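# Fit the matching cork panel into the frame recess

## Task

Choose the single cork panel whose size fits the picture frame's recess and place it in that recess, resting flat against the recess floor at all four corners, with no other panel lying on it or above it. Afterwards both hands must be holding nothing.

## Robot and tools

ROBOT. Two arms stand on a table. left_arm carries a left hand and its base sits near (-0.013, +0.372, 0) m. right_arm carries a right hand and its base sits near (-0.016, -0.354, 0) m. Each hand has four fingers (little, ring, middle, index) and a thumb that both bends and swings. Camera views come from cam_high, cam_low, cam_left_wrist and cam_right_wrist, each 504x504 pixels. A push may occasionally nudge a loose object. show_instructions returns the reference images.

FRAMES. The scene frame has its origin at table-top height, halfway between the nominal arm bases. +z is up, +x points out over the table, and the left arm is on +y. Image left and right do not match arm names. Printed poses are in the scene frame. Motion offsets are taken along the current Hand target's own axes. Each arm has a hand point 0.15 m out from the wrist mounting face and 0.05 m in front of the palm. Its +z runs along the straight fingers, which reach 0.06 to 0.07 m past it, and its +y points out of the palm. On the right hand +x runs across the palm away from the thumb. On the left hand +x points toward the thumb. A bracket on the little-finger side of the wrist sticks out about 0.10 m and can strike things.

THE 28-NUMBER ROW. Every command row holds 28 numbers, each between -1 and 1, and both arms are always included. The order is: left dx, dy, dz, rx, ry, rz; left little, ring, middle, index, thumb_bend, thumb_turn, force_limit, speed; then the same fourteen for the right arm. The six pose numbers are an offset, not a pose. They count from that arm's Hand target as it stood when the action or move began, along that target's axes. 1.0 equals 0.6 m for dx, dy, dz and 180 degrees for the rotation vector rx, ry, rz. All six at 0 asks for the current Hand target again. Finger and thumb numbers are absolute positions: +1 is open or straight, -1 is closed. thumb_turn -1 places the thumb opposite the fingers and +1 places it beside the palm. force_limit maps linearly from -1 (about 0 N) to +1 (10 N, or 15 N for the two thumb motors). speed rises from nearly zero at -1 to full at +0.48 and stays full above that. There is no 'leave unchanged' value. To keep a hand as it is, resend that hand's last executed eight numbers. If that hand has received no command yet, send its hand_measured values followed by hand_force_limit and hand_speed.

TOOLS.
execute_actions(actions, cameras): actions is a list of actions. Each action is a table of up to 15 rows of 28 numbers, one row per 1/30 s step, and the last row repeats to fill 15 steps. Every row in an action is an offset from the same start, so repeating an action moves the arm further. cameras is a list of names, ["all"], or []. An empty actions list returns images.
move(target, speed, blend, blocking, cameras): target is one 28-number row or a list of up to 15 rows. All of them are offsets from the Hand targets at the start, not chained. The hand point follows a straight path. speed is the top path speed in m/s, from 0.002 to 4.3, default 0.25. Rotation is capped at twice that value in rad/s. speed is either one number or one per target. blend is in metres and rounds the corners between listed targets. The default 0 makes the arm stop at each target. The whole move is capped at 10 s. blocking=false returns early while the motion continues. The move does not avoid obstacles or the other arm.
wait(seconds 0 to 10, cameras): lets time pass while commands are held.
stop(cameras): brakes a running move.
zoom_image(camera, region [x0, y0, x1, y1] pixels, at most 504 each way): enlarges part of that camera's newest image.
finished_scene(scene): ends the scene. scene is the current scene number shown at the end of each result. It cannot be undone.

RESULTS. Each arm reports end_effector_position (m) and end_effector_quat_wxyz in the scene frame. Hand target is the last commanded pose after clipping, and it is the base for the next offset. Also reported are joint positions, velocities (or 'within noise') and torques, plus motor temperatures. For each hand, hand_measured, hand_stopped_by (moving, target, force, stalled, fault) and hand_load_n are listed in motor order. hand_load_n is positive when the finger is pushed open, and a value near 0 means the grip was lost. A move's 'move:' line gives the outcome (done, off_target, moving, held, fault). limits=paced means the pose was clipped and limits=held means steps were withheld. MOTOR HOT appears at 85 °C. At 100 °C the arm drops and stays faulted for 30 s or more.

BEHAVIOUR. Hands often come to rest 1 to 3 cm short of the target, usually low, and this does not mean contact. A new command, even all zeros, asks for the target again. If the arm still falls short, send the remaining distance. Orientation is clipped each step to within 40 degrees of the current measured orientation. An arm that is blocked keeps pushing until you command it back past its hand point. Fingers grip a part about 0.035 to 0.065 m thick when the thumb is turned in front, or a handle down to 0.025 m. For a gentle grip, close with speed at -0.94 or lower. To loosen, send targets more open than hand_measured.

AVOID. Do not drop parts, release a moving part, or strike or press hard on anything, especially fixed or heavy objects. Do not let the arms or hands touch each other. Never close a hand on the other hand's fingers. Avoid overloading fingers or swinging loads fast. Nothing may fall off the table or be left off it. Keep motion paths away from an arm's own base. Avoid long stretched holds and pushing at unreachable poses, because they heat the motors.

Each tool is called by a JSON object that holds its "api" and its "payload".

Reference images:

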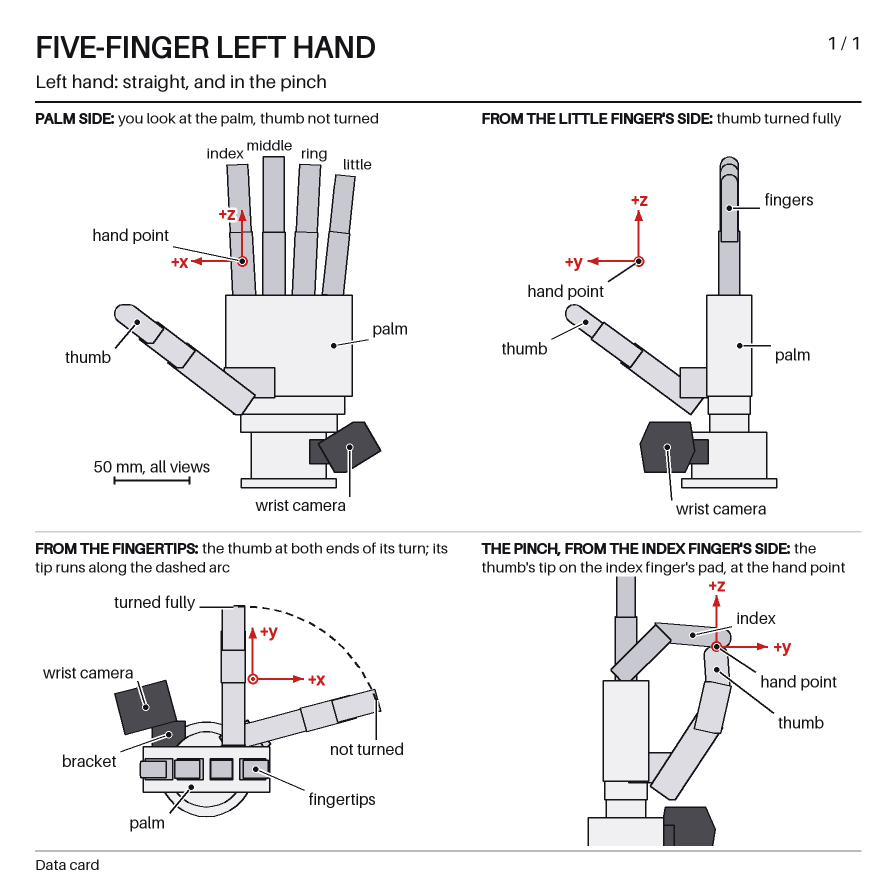

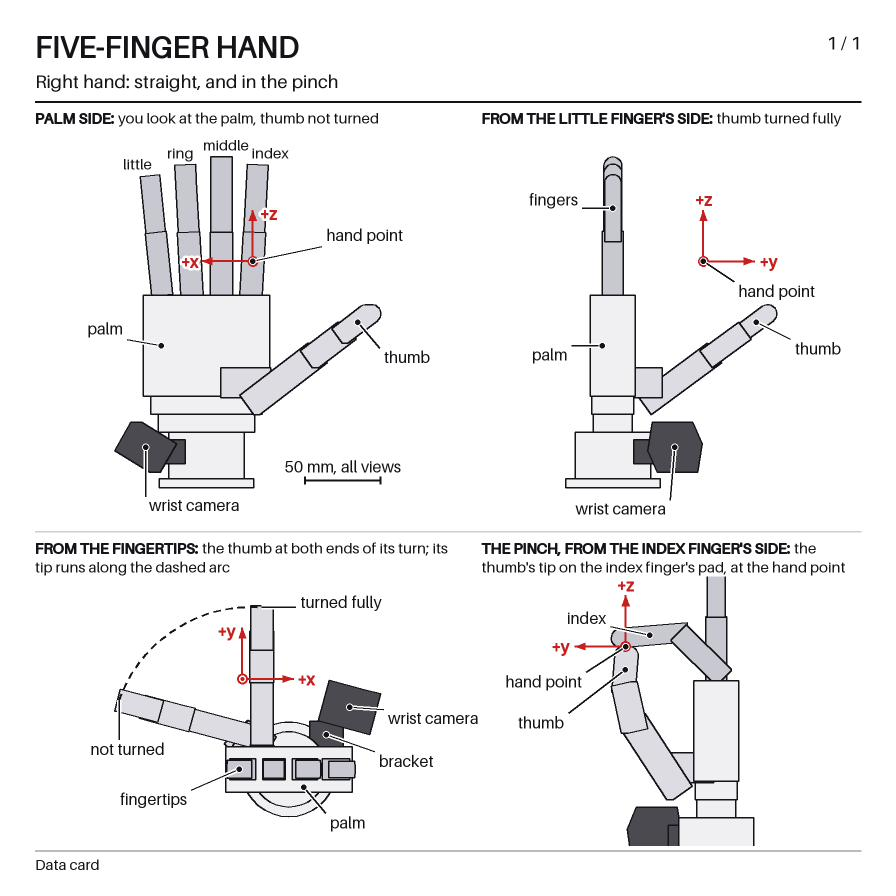

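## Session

{"api": "execute_actions", "payload": {"actions": []}}

{"api": "zoom_image", "payload": {"camera": "cam_high", "region": [180, 160, 360, 340]}}

Scene clock: 0.00 s.
left_arm: end_effector_position=(+0.3665, +0.3145, +0.3935) hand_measured=(+1.000, +1.000, +1.000, +1.000, +1.000, +1.000) hand_load_n=(+0.0, +0.0, +0.0, +0.0, +0.0, +0.0) hand_stopped_by=(target, target, target, target, target, target) hand_force_limit=0.00 hand_speed=-0.80 end_effector_quat_wxyz=(+0.600, -0.255, +0.736, -0.184) | right_arm: end_effector_position=(+0.3450, +0.0770, +0.2170) hand_measured=(+1.000, +1.000, +1.000, +1.000, +1.000, +1.000) hand_load_n=(+0.0, +0.0, +0.0, +0.0, +0.0, +0.5) hand_stopped_by=(target, target, target, target, target, target) hand_force_limit=0.00 hand_speed=-0.80 end_effector_quat_wxyz=(+0.150, -0.602, +0.648, +0.440)
Joint positions: left_arm=[-0.406 0.713 0.93 -0.456 -0.457 0.832] | right_arm=[0.505 1.807 1.465 -1.082 -0.961 0.671]
Joint velocities: within noise
Joint torques (N m): no reading
Motor temperatures (°C): left_arm=[30 30 35 29 28 28] | right_arm=[32 31 30 30 31 29]
Heat: left arm: hottest elbow 35 °C; right arm: hottest waist 32 °C.
Hand target: left_arm +0.3678, +0.3139, +0.4132; +0.610, -0.257, +0.724, -0.194 | right_arm +0.3499, +0.0797, +0.2223; -0.158, +0.605, -0.645, -0.439

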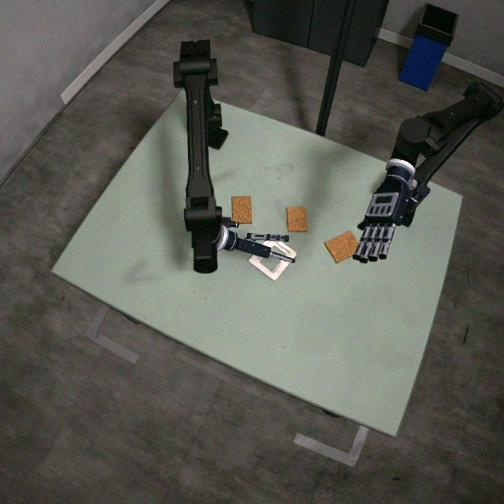

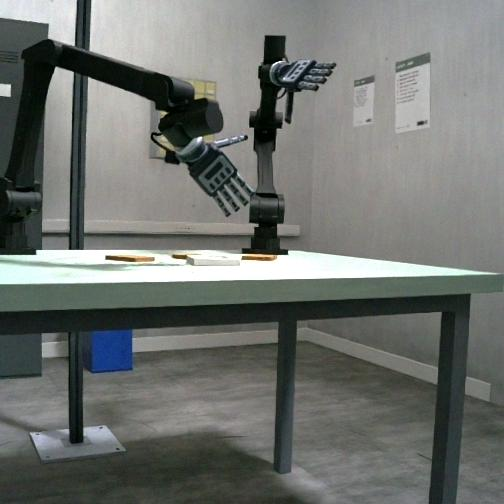

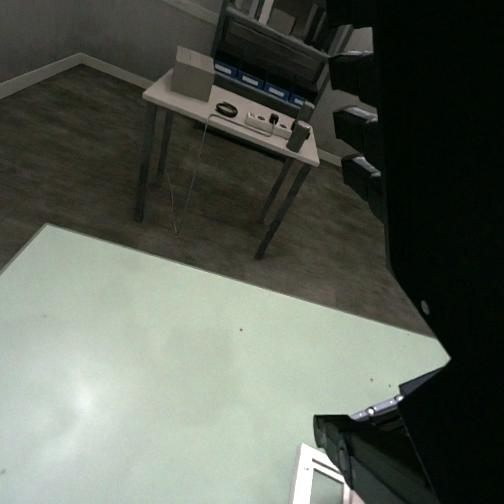

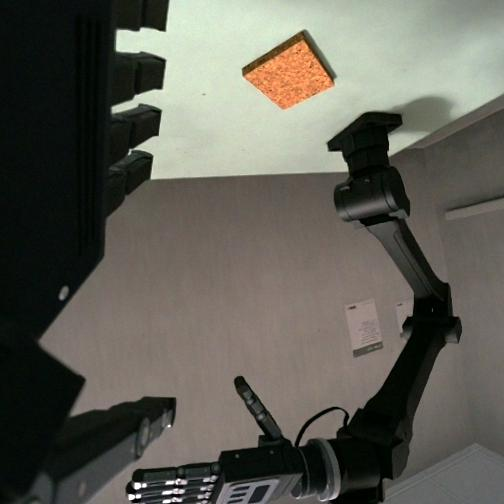

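Scaled by 2.800 from the camera's 504x504 image, which has a finer 720x720 frame.

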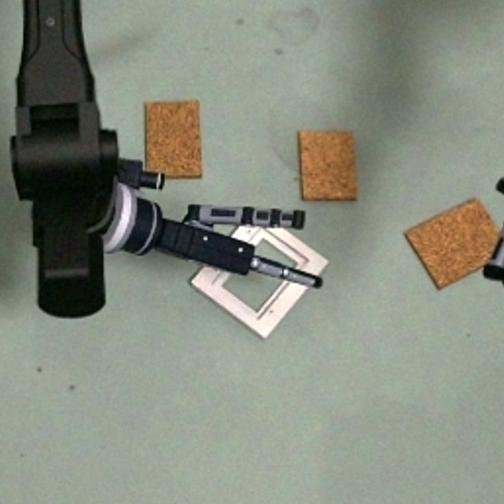

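{"api": "move", "payload": {"target": [[0,0,0,0,0,0,1,1,1,1,1,1,0,-0.8,-0.0735,0.0375,-0.0564,0,0,0,1,1,1,1,1,1,0,-0.8],[-0.12,0.2,-0.137,0,0,0,1,1,1,1,1,1,0,-0.8,0.307,0.368,-0.474,0,0,0,1,1,1,1,1,1,0,-0.8]], "speed": 0.3, "blend": [0.03,0], "cameras": ["all"]}}

{"api": "zoom_image", "payload": {"camera": "cam_high", "region": [220, 180, 370, 330]}}

Scene clock: 3.57 s.
left_arm: end_effector_position=(+0.2830, +0.4490, +0.4141) hand_measured=(+1.000, +1.000, +1.000, +1.000, +1.000, +1.000) hand_load_n=(+0.0, +0.0, +0.0, +0.0, +0.0, +0.0) hand_stopped_by=(target, target, target, target, target, target) hand_force_limit=0.00 hand_speed=-0.80 end_effector_quat_wxyz=(+0.611, -0.258, +0.722, -0.198) | right_arm: end_effector_position=(+0.2008, -0.2773, +0.3204) hand_measured=(+1.000, +1.000, +1.000, +1.000, +1.000, +1.000) hand_load_n=(+0.0, +0.0, +0.0, +0.0, +0.0, +0.0) hand_stopped_by=(target, target, target, target, target, target) hand_force_limit=0.00 hand_speed=-0.80 end_effector_quat_wxyz=(+0.308, -0.567, +0.741, +0.187)
Joint positions: left_arm=[0.379 0.442 0.898 -0.643 0.318 0.973] | right_arm=[-0.377 0.951 1.066 -1.674 -0.738 -0.092]
Joint torques (N m): left_arm=[1.14 2.84 10.74 1.44 0.16 0.2] | right_arm=[-0.38 -3.25 10.18 -0.08 -0.53 -0.16]
Heat: left arm: hottest elbow 36 °C; right arm: hottest waist 32 °C.
Hand target: left_arm +0.2796, +0.4502, +0.4132; +0.610, -0.257, +0.724, -0.194 | right_arm +0.1998, -0.2798, +0.3307; +0.158, -0.605, +0.646, +0.439
Off the commanded pose: left_arm 0.004 m, 1 deg | right_arm 0.011 m, 36 deg.
joint sent to its limit (right arm) — joint 4 (wrist pitch), lower limit. The joint targets are off in orientation, not in position.
move: off_target (right_arm)

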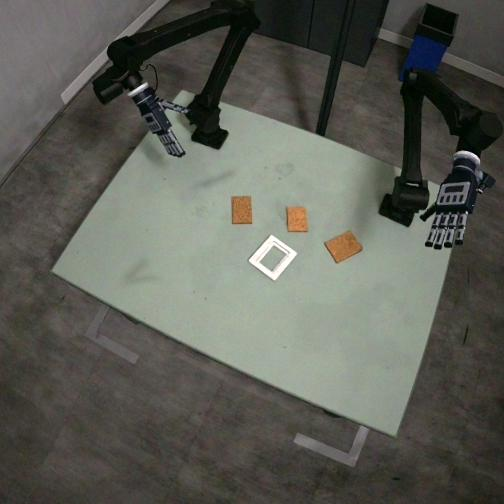

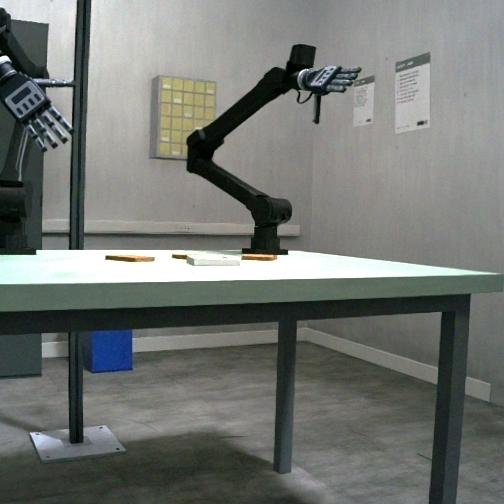

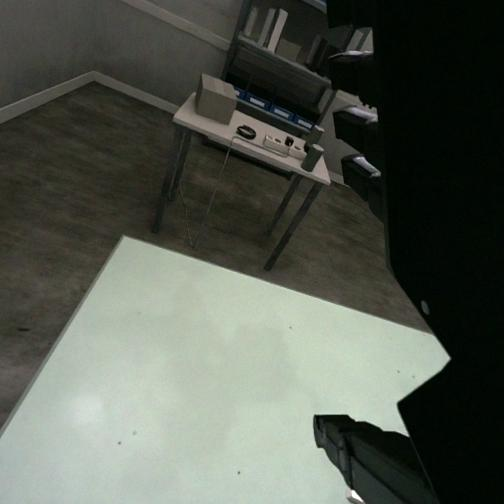

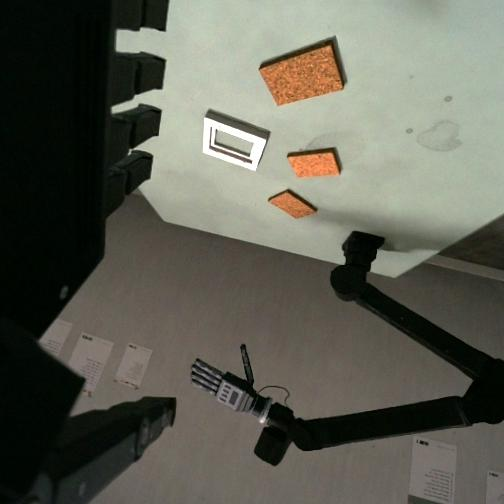

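Scaled by 3.360 from the camera's 504x504 image, which has a finer 720x720 frame.

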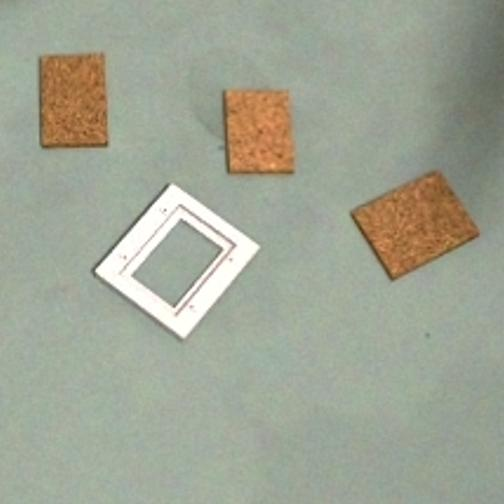

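{"api": "zoom_image", "payload": {"camera": "cam_high", "region": [245, 230, 305, 290]}}

{"api": "zoom_image", "payload": {"camera": "cam_high", "region": [320, 225, 370, 275]}}

{"api": "zoom_image", "payload": {"camera": "cam_high", "region": [270, 195, 320, 245]}}

{"api": "zoom_image", "payload": {"camera": "cam_high", "region": [220, 185, 270, 235]}}

Scaled by 8.400 from the camera's 504x504 image, which has a finer 720x720 frame.

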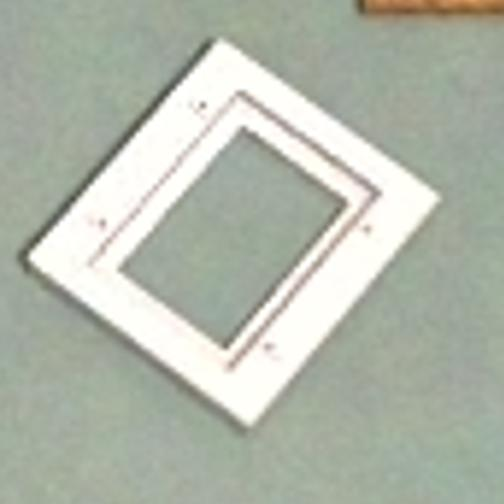

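Scaled by 10.080 from the camera's 504x504 image, which has a finer 720x720 frame.

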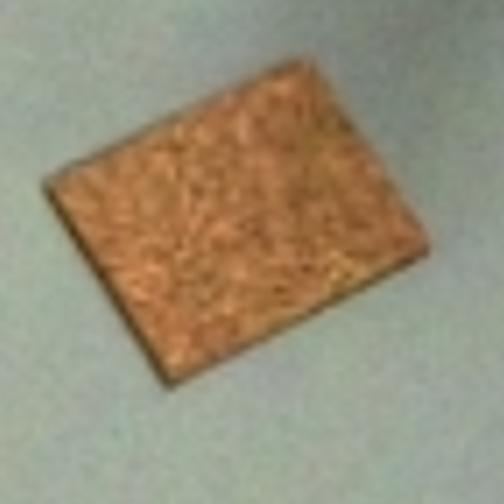

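Scaled by 10.080 from the camera's 504x504 image, which has a finer 720x720 frame.

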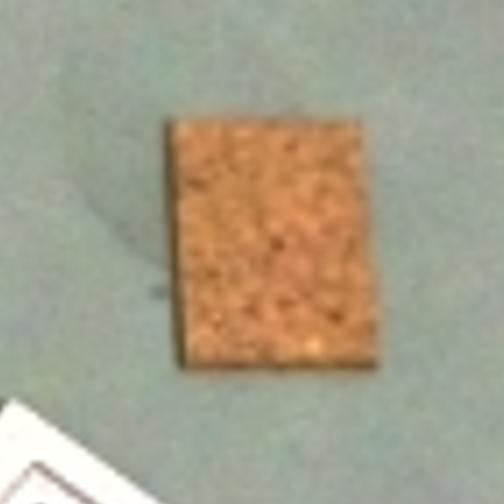

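Scaled by 10.080 from the camera's 504x504 image, which has a finer 720x720 frame.

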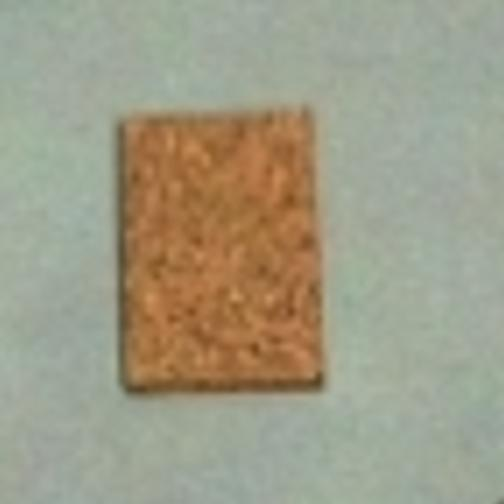

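{"api": "move", "payload": {"target": [[0,0,0,0,0,0,1,1,1,1,1,1,0,-0.8,-0.1457,-0.1278,0.2525,0,0,-0.3056,1,0.4,0.4,0.4,1,-1,0.2,-0.4],[0,0,0,0,0,0,1,1,1,1,1,1,0,-0.8,-0.1217,-0.1227,0.669,-0.004,-0.006,-0.654,1,0.4,0.4,0.4,1,-1,0.2,-0.4]], "speed": [0.35,0.3], "blend": [0.04,0], "cameras": ["all"]}}

Scene clock: 10.30 s.
left_arm: end_effector_position=(+0.2830, +0.4489, +0.4141) hand_measured=(+1.000, +1.000, +1.000, +1.000, +1.000, +1.000) hand_load_n=(+0.0, +0.0, +0.0, -0.5, +0.0, +0.0) hand_stopped_by=(target, target, target, target, target, target) hand_force_limit=0.00 hand_speed=-0.80 end_effector_quat_wxyz=(+0.611, -0.258, +0.722, -0.198) | right_arm: end_effector_position=(+0.1552, +0.0762, +0.1386) hand_measured=(+1.000, +0.400, +0.400, +0.400, +1.000, -1.000) hand_load_n=(+0.0, +0.0, +0.0, +0.0, +0.0, +0.0) hand_stopped_by=(target, target, target, target, target, target) hand_force_limit=0.20 hand_speed=-0.40 end_effector_quat_wxyz=(-0.461, +0.863, +0.180, -0.099)
Joint positions: left_arm=[0.379 0.442 0.898 -0.643 0.319 0.973] | right_arm=[0.898 1.393 0.965 -0.523 -0.82 -0.793]
Joint torques (N m): left_arm=[1.2 2.84 10.73 1.44 0.16 0.2] | right_arm=[0.44 -8.18 7.68 2.4 -0.45 -0.18]
Heat: left arm: hottest elbow 37 °C; right arm: hottest waist 32 °C.
Hand target: left_arm +0.2796, +0.4502, +0.4132; +0.610, -0.257, +0.724, -0.194 | right_arm +0.1521, +0.0795, +0.1295; -0.459, +0.863, +0.187, -0.100
Off the commanded pose: left_arm 0.004 m, 1 deg | right_arm 0.010 m, 1 deg.
move: done

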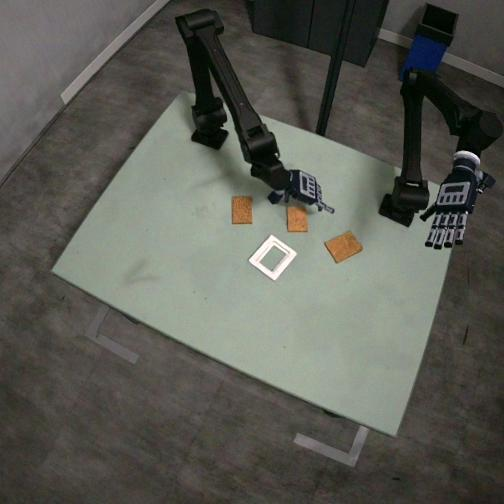

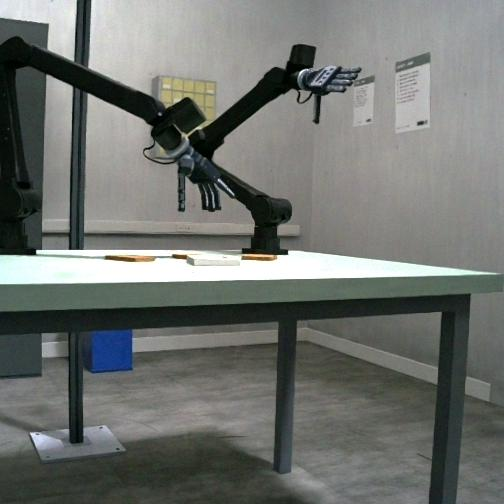

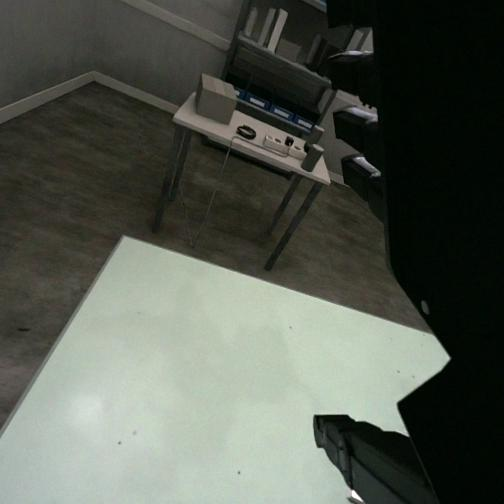

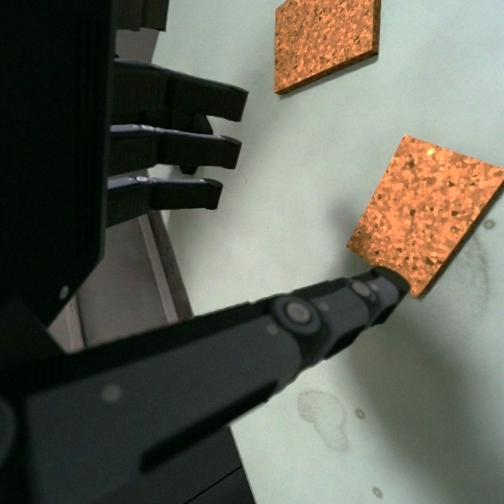

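{"api": "move", "payload": {"target": [0,0,0,0,0,0,1,1,1,1,1,1,0,-0.8,-0.0242,0.057,0.0928,0,0,0,1,0.4,0.4,0.4,1,-1,0.2,-0.4], "speed": 0.15, "cameras": ["cam_low","cam_right_wrist"]}}

{"api": "zoom_image", "payload": {"camera": "cam_low", "region": [120, 190, 280, 290]}}

Scene clock: 12.17 s.
left_arm: end_effector_position=(+0.2830, +0.4489, +0.4141) hand_measured=(+1.000, +1.000, +1.000, +1.000, +1.000, +1.000) hand_load_n=(+0.0, +0.0, +0.0, +0.5, +0.0, +0.0) hand_stopped_by=(target, target, target, target, target, target) hand_force_limit=0.00 hand_speed=-0.80 end_effector_quat_wxyz=(+0.611, -0.258, +0.722, -0.198) | right_arm: end_effector_position=(+0.1327, +0.0952, +0.0766) hand_measured=(+1.000, +0.400, +0.400, +0.400, +1.000, -1.000) hand_load_n=(+0.0, -0.5, +0.0, +0.0, +0.0, +0.0) hand_stopped_by=(target, target, target, target, target, target) hand_force_limit=0.20 hand_speed=-0.40 end_effector_quat_wxyz=(-0.460, +0.863, +0.186, -0.096)
Joint positions: left_arm=[0.379 0.442 0.898 -0.643 0.319 0.973] | right_arm=[0.971 1.483 0.867 -0.28 -0.775 -0.725]
Joint torques (N m): left_arm=[1.26 2.84 10.71 1.44 0.16 0.2] | right_arm=[0.62 -9 7.21 2.47 -0.4 -0.05]
Heat: left arm: hottest elbow 37 °C; right arm: hottest waist 32 °C.
Hand target: left_arm +0.2796, +0.4502, +0.4132; +0.610, -0.257, +0.724, -0.194 | right_arm +0.1276, +0.0980, +0.0701; -0.459, +0.863, +0.188, -0.100
Off the commanded pose: left_arm 0.004 m, 1 deg | right_arm 0.009 m, 0 deg.
move: done
Images, in order (width x height): cam_low 504x504, cam_right_wrist 504x504.

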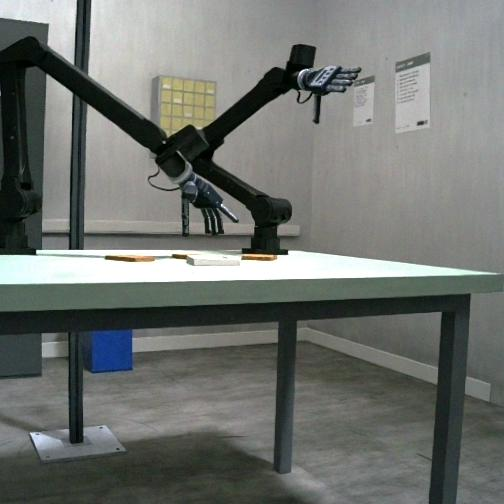

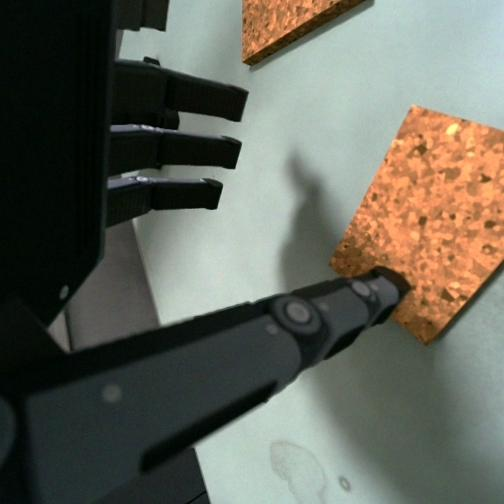

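Scaled by 3.150 from the camera's 504x504 image, which has a finer 720x720 frame.

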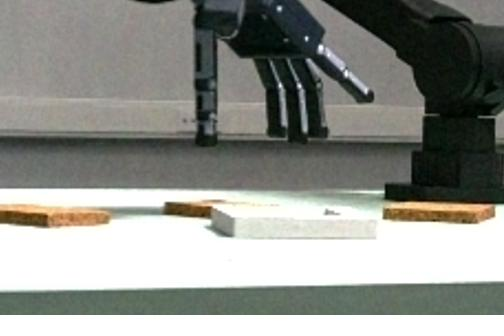

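{"api": "move", "payload": {"target": [0,0,0,0,0,0,1,1,1,1,1,1,0,-0.8,0,0.042,0.0123,0,0,0,1,0.4,0.4,0.4,1,-1,0.2,-0.4], "speed": 0.08, "cameras": ["cam_low","cam_right_wrist"]}}

{"api": "zoom_image", "payload": {"camera": "cam_low", "region": [150, 210, 250, 280]}}

Scene clock: 14.00 s.
left_arm: end_effector_position=(+0.2830, +0.4489, +0.4141) hand_measured=(+1.000, +1.000, +1.000, +1.000, +1.000, +1.000) hand_load_n=(+0.0, +0.0, +0.0, -0.5, +0.0, +0.0) hand_stopped_by=(target, target, target, target, target, target) hand_force_limit=0.00 hand_speed=-0.80 end_effector_quat_wxyz=(+0.611, -0.258, +0.722, -0.198) | right_arm: end_effector_position=(+0.1293, +0.0911, +0.0526) hand_measured=(+1.000, +0.400, +0.400, +0.400, +1.000, -1.000) hand_load_n=(+0.0, +0.0, +0.0, +0.0, +0.0, +0.5) hand_stopped_by=(target, target, target, target, target, target) hand_force_limit=0.20 hand_speed=-0.40 end_effector_quat_wxyz=(-0.458, +0.863, +0.186, -0.101)
Joint positions: left_arm=[0.379 0.442 0.898 -0.643 0.319 0.973] | right_arm=[0.971 1.52 0.831 -0.216 -0.779 -0.727]
Joint torques (N m): left_arm=[1.14 2.84 10.73 1.44 0.16 0.2] | right_arm=[-0.73 -9 6.82 2.43 -0.64 -0.17]
Heat: left arm: hottest elbow 37 °C; right arm: hottest waist 32 °C.
Hand target: left_arm +0.2796, +0.4502, +0.4132; +0.610, -0.257, +0.724, -0.194 | right_arm +0.1310, +0.0909, +0.0452; -0.459, +0.863, +0.188, -0.100
Off the commanded pose: left_arm 0.004 m, 1 deg | right_arm 0.008 m, 0 deg.
move: done
Images, in order (width x height): cam_low 504x504, cam_right_wrist 504x504.

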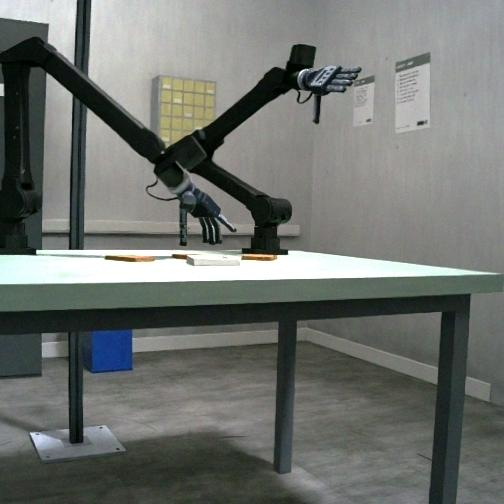

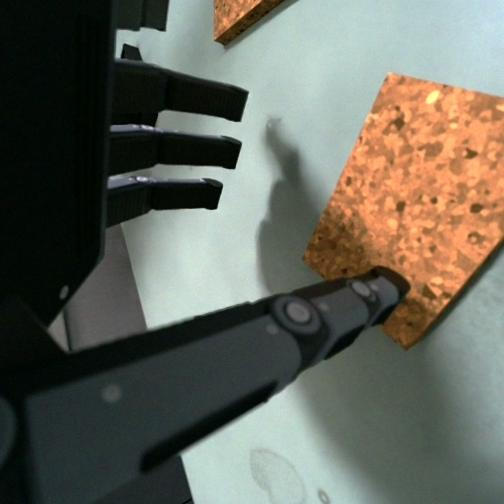

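Scaled by 5.040 from the camera's 504x504 image, which has a finer 720x720 frame.

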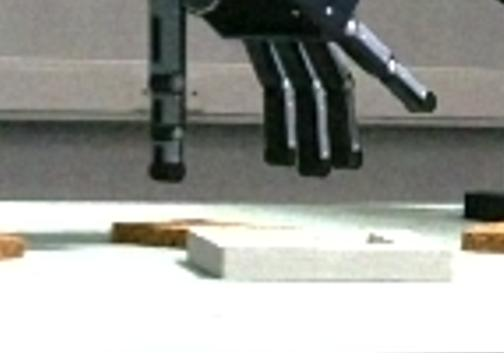

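{"api": "move", "payload": {"target": [0,0,0,0,0,0,1,1,1,1,1,1,0,-0.8,0.0148,0.0255,0.007,0,0,0,1,0.4,0.4,0.4,1,-1,0.2,-0.4], "speed": 0.06, "cameras": ["cam_low","cam_right_wrist"]}}

{"api": "zoom_image", "payload": {"camera": "cam_low", "region": [150, 210, 250, 280]}}

Scene clock: 15.53 s.
left_arm: end_effector_position=(+0.2830, +0.4489, +0.4141) hand_measured=(+1.000, +1.000, +1.000, +1.000, +1.000, +1.000) hand_load_n=(+0.0, +0.0, +0.0, +0.0, +0.0, +0.0) hand_stopped_by=(target, target, target, target, target, target) hand_force_limit=0.00 hand_speed=-0.80 end_effector_quat_wxyz=(+0.611, -0.258, +0.722, -0.198) | right_arm: end_effector_position=(+0.1345, +0.0911, +0.0375) hand_measured=(+1.000, +0.400, +0.400, +0.400, +1.000, -1.000) hand_load_n=(+0.0, +0.0, +0.0, +0.0, +0.0, +0.0) hand_stopped_by=(target, target, target, target, target, target) hand_force_limit=0.20 hand_speed=-0.40 end_effector_quat_wxyz=(-0.458, +0.862, +0.190, -0.103)
Joint positions: left_arm=[0.379 0.442 0.898 -0.643 0.319 0.973] | right_arm=[0.959 1.561 0.831 -0.193 -0.792 -0.75]
Joint torques (N m): left_arm=[1.2 2.84 10.73 1.44 0.16 0.2] | right_arm=[-1.38 -9.29 6.75 2.4 -0.65 -0.19]
Heat: left arm: hottest elbow 38 °C; right arm: hottest waist 32 °C.
Hand target: left_arm +0.2796, +0.4502, +0.4132; +0.610, -0.257, +0.724, -0.194 | right_arm +0.1412, +0.0900, +0.0303; -0.459, +0.863, +0.188, -0.100
Off the commanded pose: left_arm 0.004 m, 1 deg | right_arm 0.010 m, 0 deg.
move: done
Images, in order (width x height): cam_low 504x504, cam_right_wrist 504x504.

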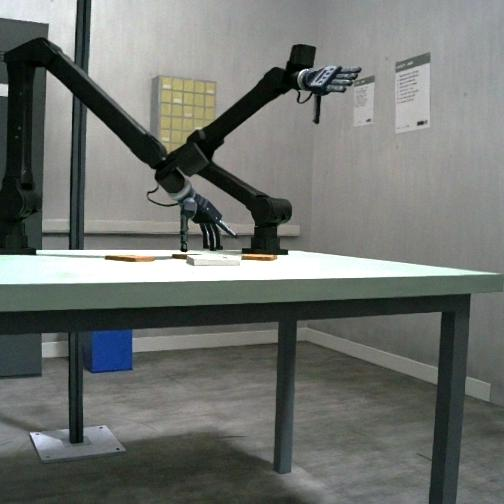

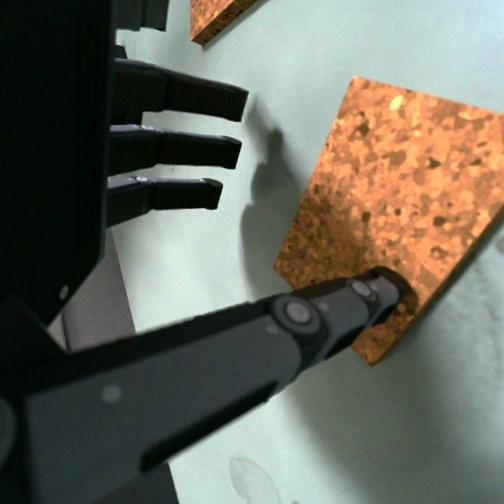

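Scaled by 5.040 from the camera's 504x504 image, which has a finer 720x720 frame.

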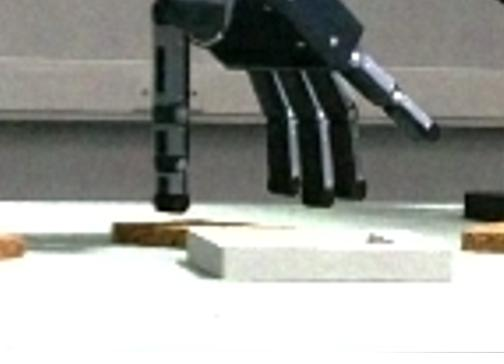

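{"api": "execute_actions", "payload": {"actions": [], "cameras": ["cam_low","cam_right_wrist"]}}

{"api": "zoom_image", "payload": {"camera": "cam_low", "region": [150, 210, 250, 280]}}

Scene clock: 16.27 s.
left_arm: end_effector_position=(+0.2830, +0.4489, +0.4141) hand_measured=(+1.000, +1.000, +1.000, +1.000, +1.000, +1.000) hand_load_n=(+0.0, +0.0, +0.0, +0.0, +0.0, +0.0) hand_stopped_by=(target, target, target, target, target, target) hand_force_limit=0.00 hand_speed=-0.80 end_effector_quat_wxyz=(+0.611, -0.258, +0.722, -0.198) | right_arm: end_effector_position=(+0.1346, +0.0912, +0.0375) hand_measured=(+1.000, +0.400, +0.400, +0.400, +1.000, -1.000) hand_load_n=(+0.0, +0.0, +0.0, +0.0, +0.0, +0.0) hand_stopped_by=(target, target, target, target, target, target) hand_force_limit=0.20 hand_speed=-0.40 end_effector_quat_wxyz=(-0.458, +0.862, +0.190, -0.103)
Joint positions: left_arm=[0.379 0.442 0.898 -0.643 0.319 0.973] | right_arm=[0.959 1.561 0.831 -0.192 -0.792 -0.751]
Joint velocities: within noise
Joint torques (N m): left_arm=[1.2 2.78 10.74 1.44 0.16 0.2] | right_arm=[-1.49 -9.11 6.74 2.41 -0.65 -0.17]
Motor temperatures (°C): left_arm=[30 30 38 29 28 28] | right_arm=[32 31 31 30 31 29]
Heat: left arm: hottest elbow 38 °C; right arm: hottest waist 32 °C.
Hand target: left_arm +0.2796, +0.4502, +0.4132; +0.610, -0.257, +0.724, -0.194 | right_arm +0.1412, +0.0900, +0.0303; -0.459, +0.863, +0.188, -0.100
Off the commanded pose: left_arm 0.004 m, 1 deg | right_arm 0.010 m, 0 deg.
Images, in order (width x height): cam_low 504x504, cam_right_wrist 504x504.

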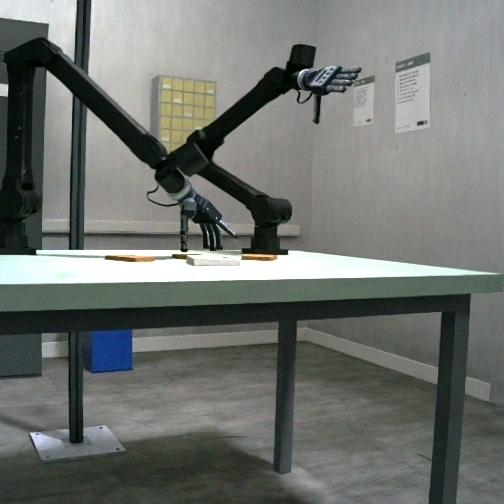

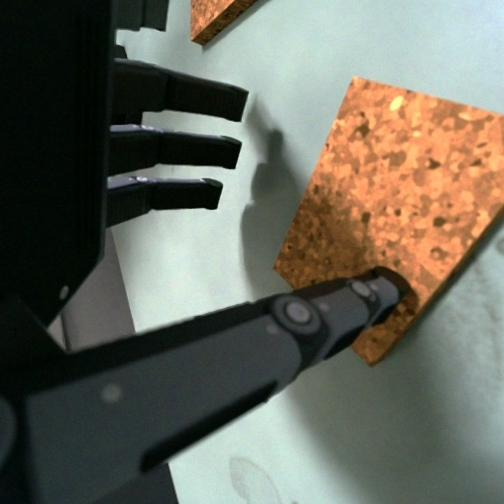

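Scaled by 5.040 from the camera's 504x504 image, which has a finer 720x720 frame.

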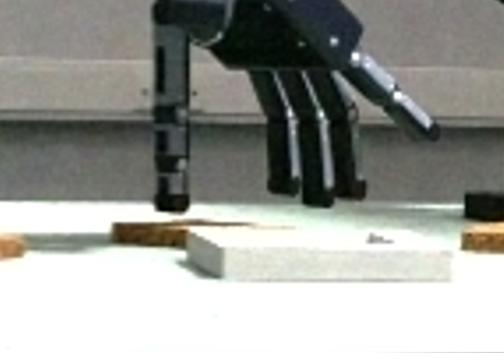

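{"api": "move", "payload": {"target": [0,0,0,0,0,0,1,1,1,1,1,1,0,-0.8,0.0067,0.0167,0.0051,0,0,0,1,0.4,0.4,0.4,1,-1,0.2,-0.4], "speed": 0.06, "cameras": ["cam_low","cam_right_wrist"]}}

{"api": "zoom_image", "payload": {"camera": "cam_low", "region": [150, 210, 250, 280]}}

Scene clock: 17.90 s.
left_arm: end_effector_position=(+0.2830, +0.4489, +0.4141) hand_measured=(+1.000, +1.000, +1.000, +1.000, +1.000, +1.000) hand_load_n=(+0.0, +0.0, +0.0, +0.0, +0.0, +0.0) hand_stopped_by=(target, target, target, target, target, target) hand_force_limit=0.00 hand_speed=-0.80 end_effector_quat_wxyz=(+0.611, -0.258, +0.722, -0.198) | right_arm: end_effector_position=(+0.1382, +0.0915, +0.0314) hand_measured=(+1.000, +0.400, +0.400, +0.400, +1.000, -1.000) hand_load_n=(+0.0, +0.0, +0.0, +0.0, +0.0, +1.5) hand_stopped_by=(target, target, target, target, target, target) hand_force_limit=0.20 hand_speed=-0.40 end_effector_quat_wxyz=(-0.460, +0.861, +0.191, -0.104)
Joint positions: left_arm=[0.379 0.442 0.898 -0.643 0.319 0.973] | right_arm=[0.951 1.58 0.831 -0.177 -0.803 -0.759]
Joint torques (N m): left_arm=[1.2 2.84 10.71 1.44 0.16 0.2] | right_arm=[-1.61 -8.82 6.48 2.52 -0.5 -0.21]
Heat: left arm: hottest elbow 38 °C; right arm: hottest waist 32 °C.
Hand target: left_arm +0.2796, +0.4502, +0.4132; +0.610, -0.257, +0.724, -0.194 | right_arm +0.1461, +0.0889, +0.0202; -0.459, +0.863, +0.188, -0.100
Off the commanded pose: left_arm 0.004 m, 1 deg | right_arm 0.014 m, 1 deg.
move: off_target (right_arm)
Images, in order (width x height): cam_low 504x504, cam_right_wrist 504x504.

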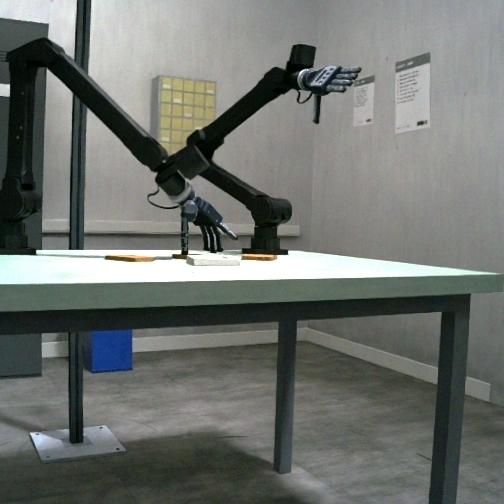

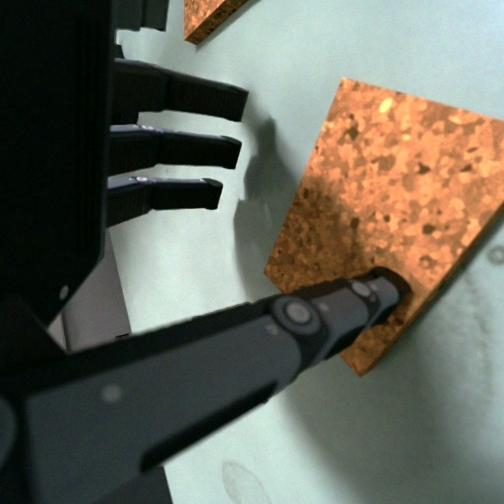

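Scaled by 5.040 from the camera's 504x504 image, which has a finer 720x720 frame.

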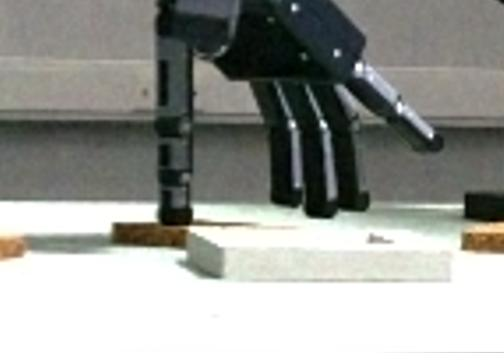

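{"api": "move", "payload": {"target": [0,0,0,0,0,0,1,1,1,1,1,1,0,-0.8,0,-0.0073,-0.019,0,0,0,1,0.4,0.4,0.4,1,-1,0.2,-0.4], "speed": 0.06, "cameras": ["cam_right_wrist"]}}

Scene clock: 19.07 s.
left_arm: end_effector_position=(+0.2830, +0.4489, +0.4141) hand_measured=(+1.000, +1.000, +1.000, +1.000, +1.000, +1.000) hand_load_n=(+0.0, +0.0, +0.0, +0.0, +0.0, +0.0) hand_stopped_by=(target, target, target, target, target, target) hand_force_limit=0.00 hand_speed=-0.80 end_effector_quat_wxyz=(+0.611, -0.258, +0.722, -0.198) | right_arm: end_effector_position=(+0.1437, +0.0889, +0.0314) hand_measured=(+1.000, +0.400, +0.400, +0.400, +1.000, -1.000) hand_load_n=(+0.0, +0.0, +0.0, +0.0, -1.0, +0.0) hand_stopped_by=(target, target, target, target, target, target) hand_force_limit=0.20 hand_speed=-0.40 end_effector_quat_wxyz=(-0.462, +0.860, +0.193, -0.101)
Joint positions: left_arm=[0.379 0.442 0.898 -0.643 0.319 0.973] | right_arm=[0.936 1.58 0.831 -0.181 -0.811 -0.777]
Joint torques (N m): left_arm=[1.2 2.84 10.73 1.44 0.16 0.21] | right_arm=[-1.67 -10.99 6.64 0.81 -0.53 -0.2]
Heat: left arm: hottest elbow 38 °C; right arm: hottest waist 32 °C.
Hand target: left_arm +0.2796, +0.4502, +0.4132; +0.610, -0.257, +0.724, -0.194 | right_arm +0.1489, +0.0825, +0.0302; -0.459, +0.863, +0.188, -0.100
Off the commanded pose: left_arm 0.004 m, 1 deg | right_arm 0.008 m, 1 deg.
move: done
Images, in order (width x height): cam_right_wrist 504x504.

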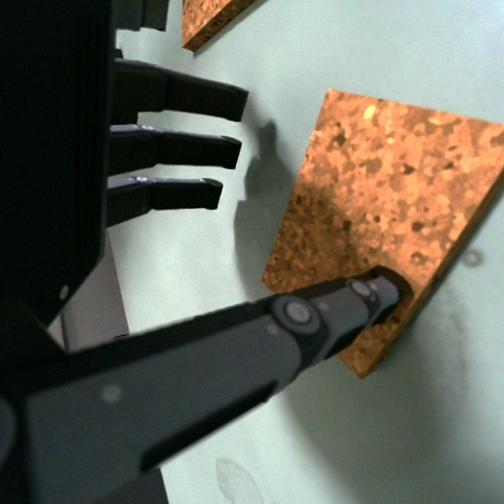

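{"api": "move", "payload": {"target": [0,0,0,0,0,0,1,1,1,1,1,1,0,-0.8,0.0,-0.0138,-0.0093,0,0,0,1,0.4,0.4,0.4,1,-1,0.2,-0.4], "speed": 0.06, "cameras": ["cam_right_wrist"]}}

{"api": "move", "payload": {"target": [0,0,0,0,0,0,1,1,1,1,1,1,0,-0.8,0.0,0.0043,-0.0063,0,0,0,1,0.4,0.4,0.4,1,-1,0.2,-0.4], "speed": 0.06, "cameras": ["cam_right_wrist"]}}

Scene clock: 20.20 s.
left_arm: end_effector_position=(+0.2830, +0.4489, +0.4141) hand_measured=(+1.000, +1.000, +1.000, +1.000, +1.000, +1.000) hand_load_n=(+0.0, +0.0, +0.0, +0.0, +0.0, +0.0) hand_stopped_by=(target, target, target, target, target, target) hand_force_limit=0.00 hand_speed=-0.80 end_effector_quat_wxyz=(+0.611, -0.258, +0.722, -0.198) | right_arm: end_effector_position=(+0.1410, +0.0837, +0.0333) hand_measured=(+1.000, +0.400, +0.400, +0.400, +1.000, -1.000) hand_load_n=(+0.0, +0.0, +0.0, +0.0, +0.0, +0.5) hand_stopped_by=(target, target, target, target, target, target) hand_force_limit=0.20 hand_speed=-0.40 end_effector_quat_wxyz=(-0.456, +0.863, +0.190, -0.107)
Joint positions: left_arm=[0.379 0.442 0.898 -0.643 0.319 0.973] | right_arm=[0.935 1.569 0.831 -0.214 -0.811 -0.78]
Joint torques (N m): left_arm=[1.2 2.9 10.74 1.43 0.16 0.2] | right_arm=[-1.55 -11.69 7.51 0.88 -0.53 -0.17]
Heat: left arm: hottest elbow 38 °C; right arm: hottest waist 32 °C.
Hand target: left_arm +0.2796, +0.4502, +0.4132; +0.610, -0.257, +0.724, -0.194 | right_arm +0.1490, +0.0825, +0.0401; -0.459, +0.863, +0.188, -0.100
Off the commanded pose: left_arm 0.004 m, 1 deg | right_arm 0.011 m, 1 deg.
move: off_target (right_arm)
Images, in order (width x height): cam_right_wrist 504x504.

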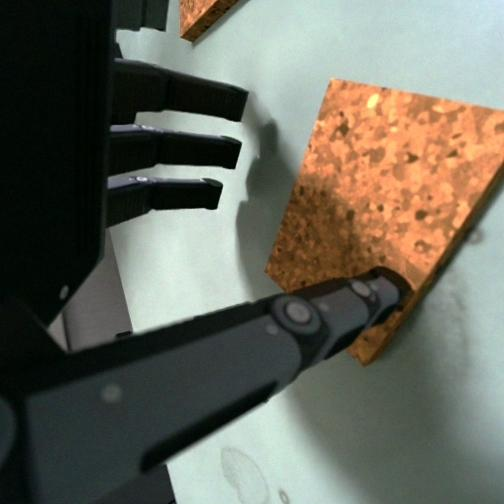

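Scene clock: 21.07 s.
left_arm: end_effector_position=(+0.2830, +0.4489, +0.4141) hand_measured=(+1.000, +1.000, +1.000, +1.000, +1.000, +1.000) hand_load_n=(+0.0, +0.0, +0.0, +0.0, +0.0, +0.0) hand_stopped_by=(target, target, target, target, target, target) hand_force_limit=0.00 hand_speed=-0.80 end_effector_quat_wxyz=(+0.611, -0.258, +0.722, -0.198) | right_arm: end_effector_position=(+0.1450, +0.0811, +0.0344) hand_measured=(+1.000, +0.400, +0.400, +0.400, +1.000, -1.000) hand_load_n=(+0.0, +0.0, +0.0, +0.0, +0.0, +0.0) hand_stopped_by=(target, target, target, target, target, target) hand_force_limit=0.20 hand_speed=-0.40 end_effector_quat_wxyz=(-0.456, +0.863, +0.189, -0.105)
Joint positions: left_arm=[0.379 0.442 0.898 -0.643 0.319 0.973] | right_arm=[0.925 1.565 0.831 -0.222 -0.813 -0.791]
Joint torques (N m): left_arm=[1.2 2.9 10.71 1.43 0.16 0.2] | right_arm=[-1.49 -11.75 7.2 0.9 -0.67 -0.16]
Heat: left arm: hottest elbow 38 °C; right arm: hottest waist 32 °C.
Hand target: left_arm +0.2796, +0.4502, +0.4132; +0.610, -0.257, +0.724, -0.194 | right_arm +0.1509, +0.0784, +0.0402; -0.459, +0.863, +0.188, -0.100
Off the commanded pose: left_arm 0.004 m, 1 deg | right_arm 0.009 m, 1 deg.
move: done
Images, in order (width x height): cam_right_wrist 504x504.

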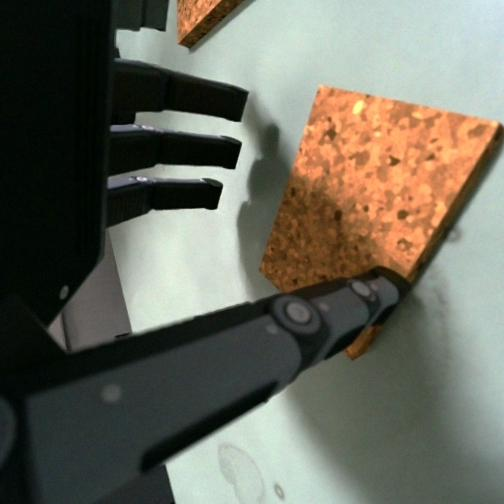

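{"api": "move", "payload": {"target": [0,0,0,0,0,0,1,1,1,1,1,1,0,-0.8,0.0,0.0166,0.0112,0,0,0,1,0.4,0.4,0.4,1,-1,0.2,-0.4], "speed": 0.06, "cameras": ["cam_right_wrist"]}}

Scene clock: 22.33 s.
left_arm: end_effector_position=(+0.2830, +0.4489, +0.4141) hand_measured=(+1.000, +1.000, +1.000, +1.000, +1.000, +1.000) hand_load_n=(+0.0, +0.0, +0.0, +0.0, +0.0, +0.0) hand_stopped_by=(target, target, target, target, target, target) hand_force_limit=0.00 hand_speed=-0.80 end_effector_quat_wxyz=(+0.611, -0.258, +0.722, -0.198) | right_arm: end_effector_position=(+0.1455, +0.0817, +0.0346) hand_measured=(+1.000, +0.400, +0.400, +0.400, +1.000, -1.000) hand_load_n=(+0.0, +0.0, +0.0, +0.0, +0.0, +0.0) hand_stopped_by=(target, target, target, target, target, target) hand_force_limit=0.20 hand_speed=-0.40 end_effector_quat_wxyz=(-0.457, +0.862, +0.190, -0.103)
Joint positions: left_arm=[0.379 0.442 0.898 -0.643 0.319 0.973] | right_arm=[0.925 1.565 0.831 -0.219 -0.813 -0.792]
Joint torques (N m): left_arm=[1.14 2.84 10.71 1.44 0.16 0.2] | right_arm=[-1.49 -9.76 6.23 2.3 -0.67 -0.17]
Heat: left arm: hottest elbow 38 °C; right arm: hottest waist 32 °C.
Hand target: left_arm +0.2796, +0.4502, +0.4132; +0.610, -0.257, +0.724, -0.194 | right_arm +0.1510, +0.0784, +0.0282; -0.459, +0.863, +0.188, -0.100
Off the commanded pose: left_arm 0.004 m, 1 deg | right_arm 0.009 m, 1 deg.
move: done
Images, in order (width x height): cam_right_wrist 504x504.

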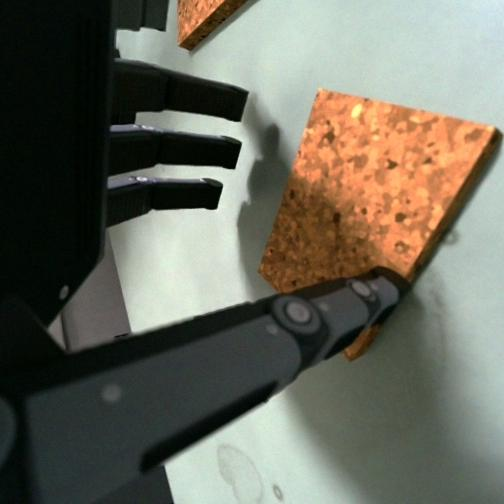

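{"api": "move", "payload": {"target": [0,0,0,0,0,0,1,1,1,1,1,1,0,-0.8,0.0,0.0152,0.0103,0,0,0,1,0.4,0.4,0.4,1,-1,0.2,-0.4], "speed": 0.06, "cameras": ["cam_low","cam_right_wrist"]}}

{"api": "zoom_image", "payload": {"camera": "cam_low", "region": [150, 210, 250, 280]}}

Scene clock: 25.57 s.
left_arm: end_effector_position=(+0.2830, +0.4489, +0.4141) hand_measured=(+1.000, +1.000, +1.000, +1.000, +1.000, +1.000) hand_load_n=(+0.0, -0.5, +0.0, +0.0, +0.0, +0.0) hand_stopped_by=(target, target, target, target, target, target) hand_force_limit=0.00 hand_speed=-0.80 end_effector_quat_wxyz=(+0.611, -0.258, +0.722, -0.198) | right_arm: end_effector_position=(+0.1462, +0.0829, +0.0313) hand_measured=(+1.000, +0.400, +0.400, +0.400, +1.000, -1.000) hand_load_n=(+0.0, +0.0, +0.0, +0.0, +0.0, +1.5) hand_stopped_by=(target, target, target, target, target, target) hand_force_limit=0.20 hand_speed=-0.40 end_effector_quat_wxyz=(-0.462, +0.860, +0.193, -0.100)
Joint positions: left_arm=[0.379 0.442 0.898 -0.643 0.319 0.973] | right_arm=[0.924 1.572 0.822 -0.19 -0.817 -0.792]
Joint torques (N m): left_arm=[1.14 2.84 10.73 1.44 0.16 0.2] | right_arm=[-1.38 -8.47 6.01 2.54 -0.53 -0.17]
Heat: left arm: hottest elbow 39 °C; right arm: hottest waist 32 °C.
Hand target: left_arm +0.2796, +0.4502, +0.4132; +0.610, -0.257, +0.724, -0.194 | right_arm +0.1509, +0.0784, +0.0172; -0.459, +0.863, +0.188, -0.100
Off the commanded pose: left_arm 0.004 m, 1 deg | right_arm 0.016 m, 1 deg.
move: off_target (right_arm)
Images, in order (width x height): cam_low 504x504, cam_right_wrist 504x504.

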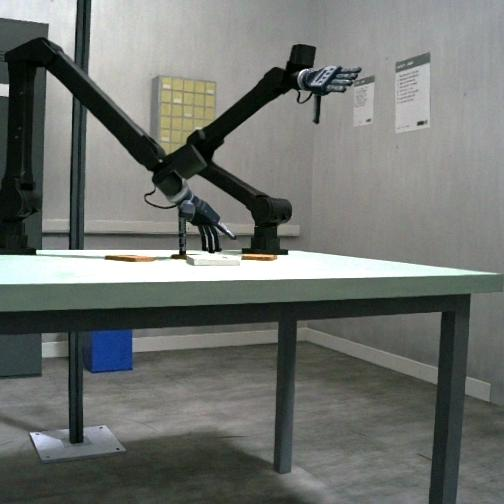

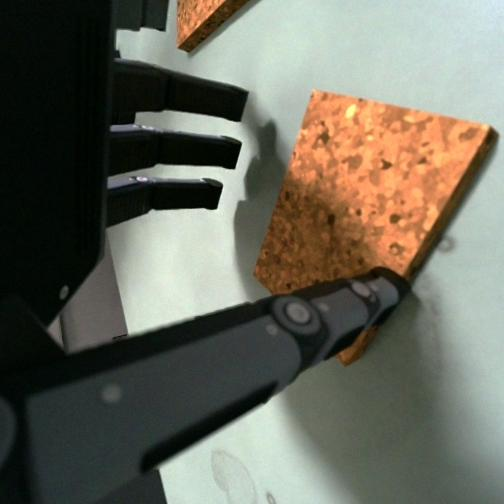

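Scaled by 5.040 from the camera's 504x504 image, which has a finer 720x720 frame.

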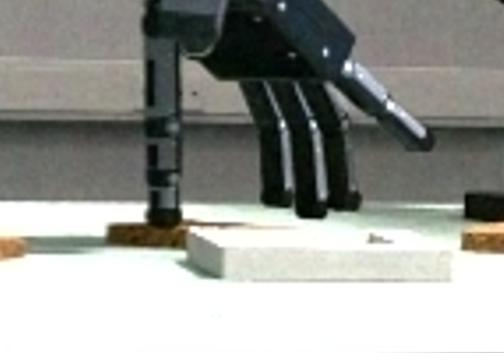

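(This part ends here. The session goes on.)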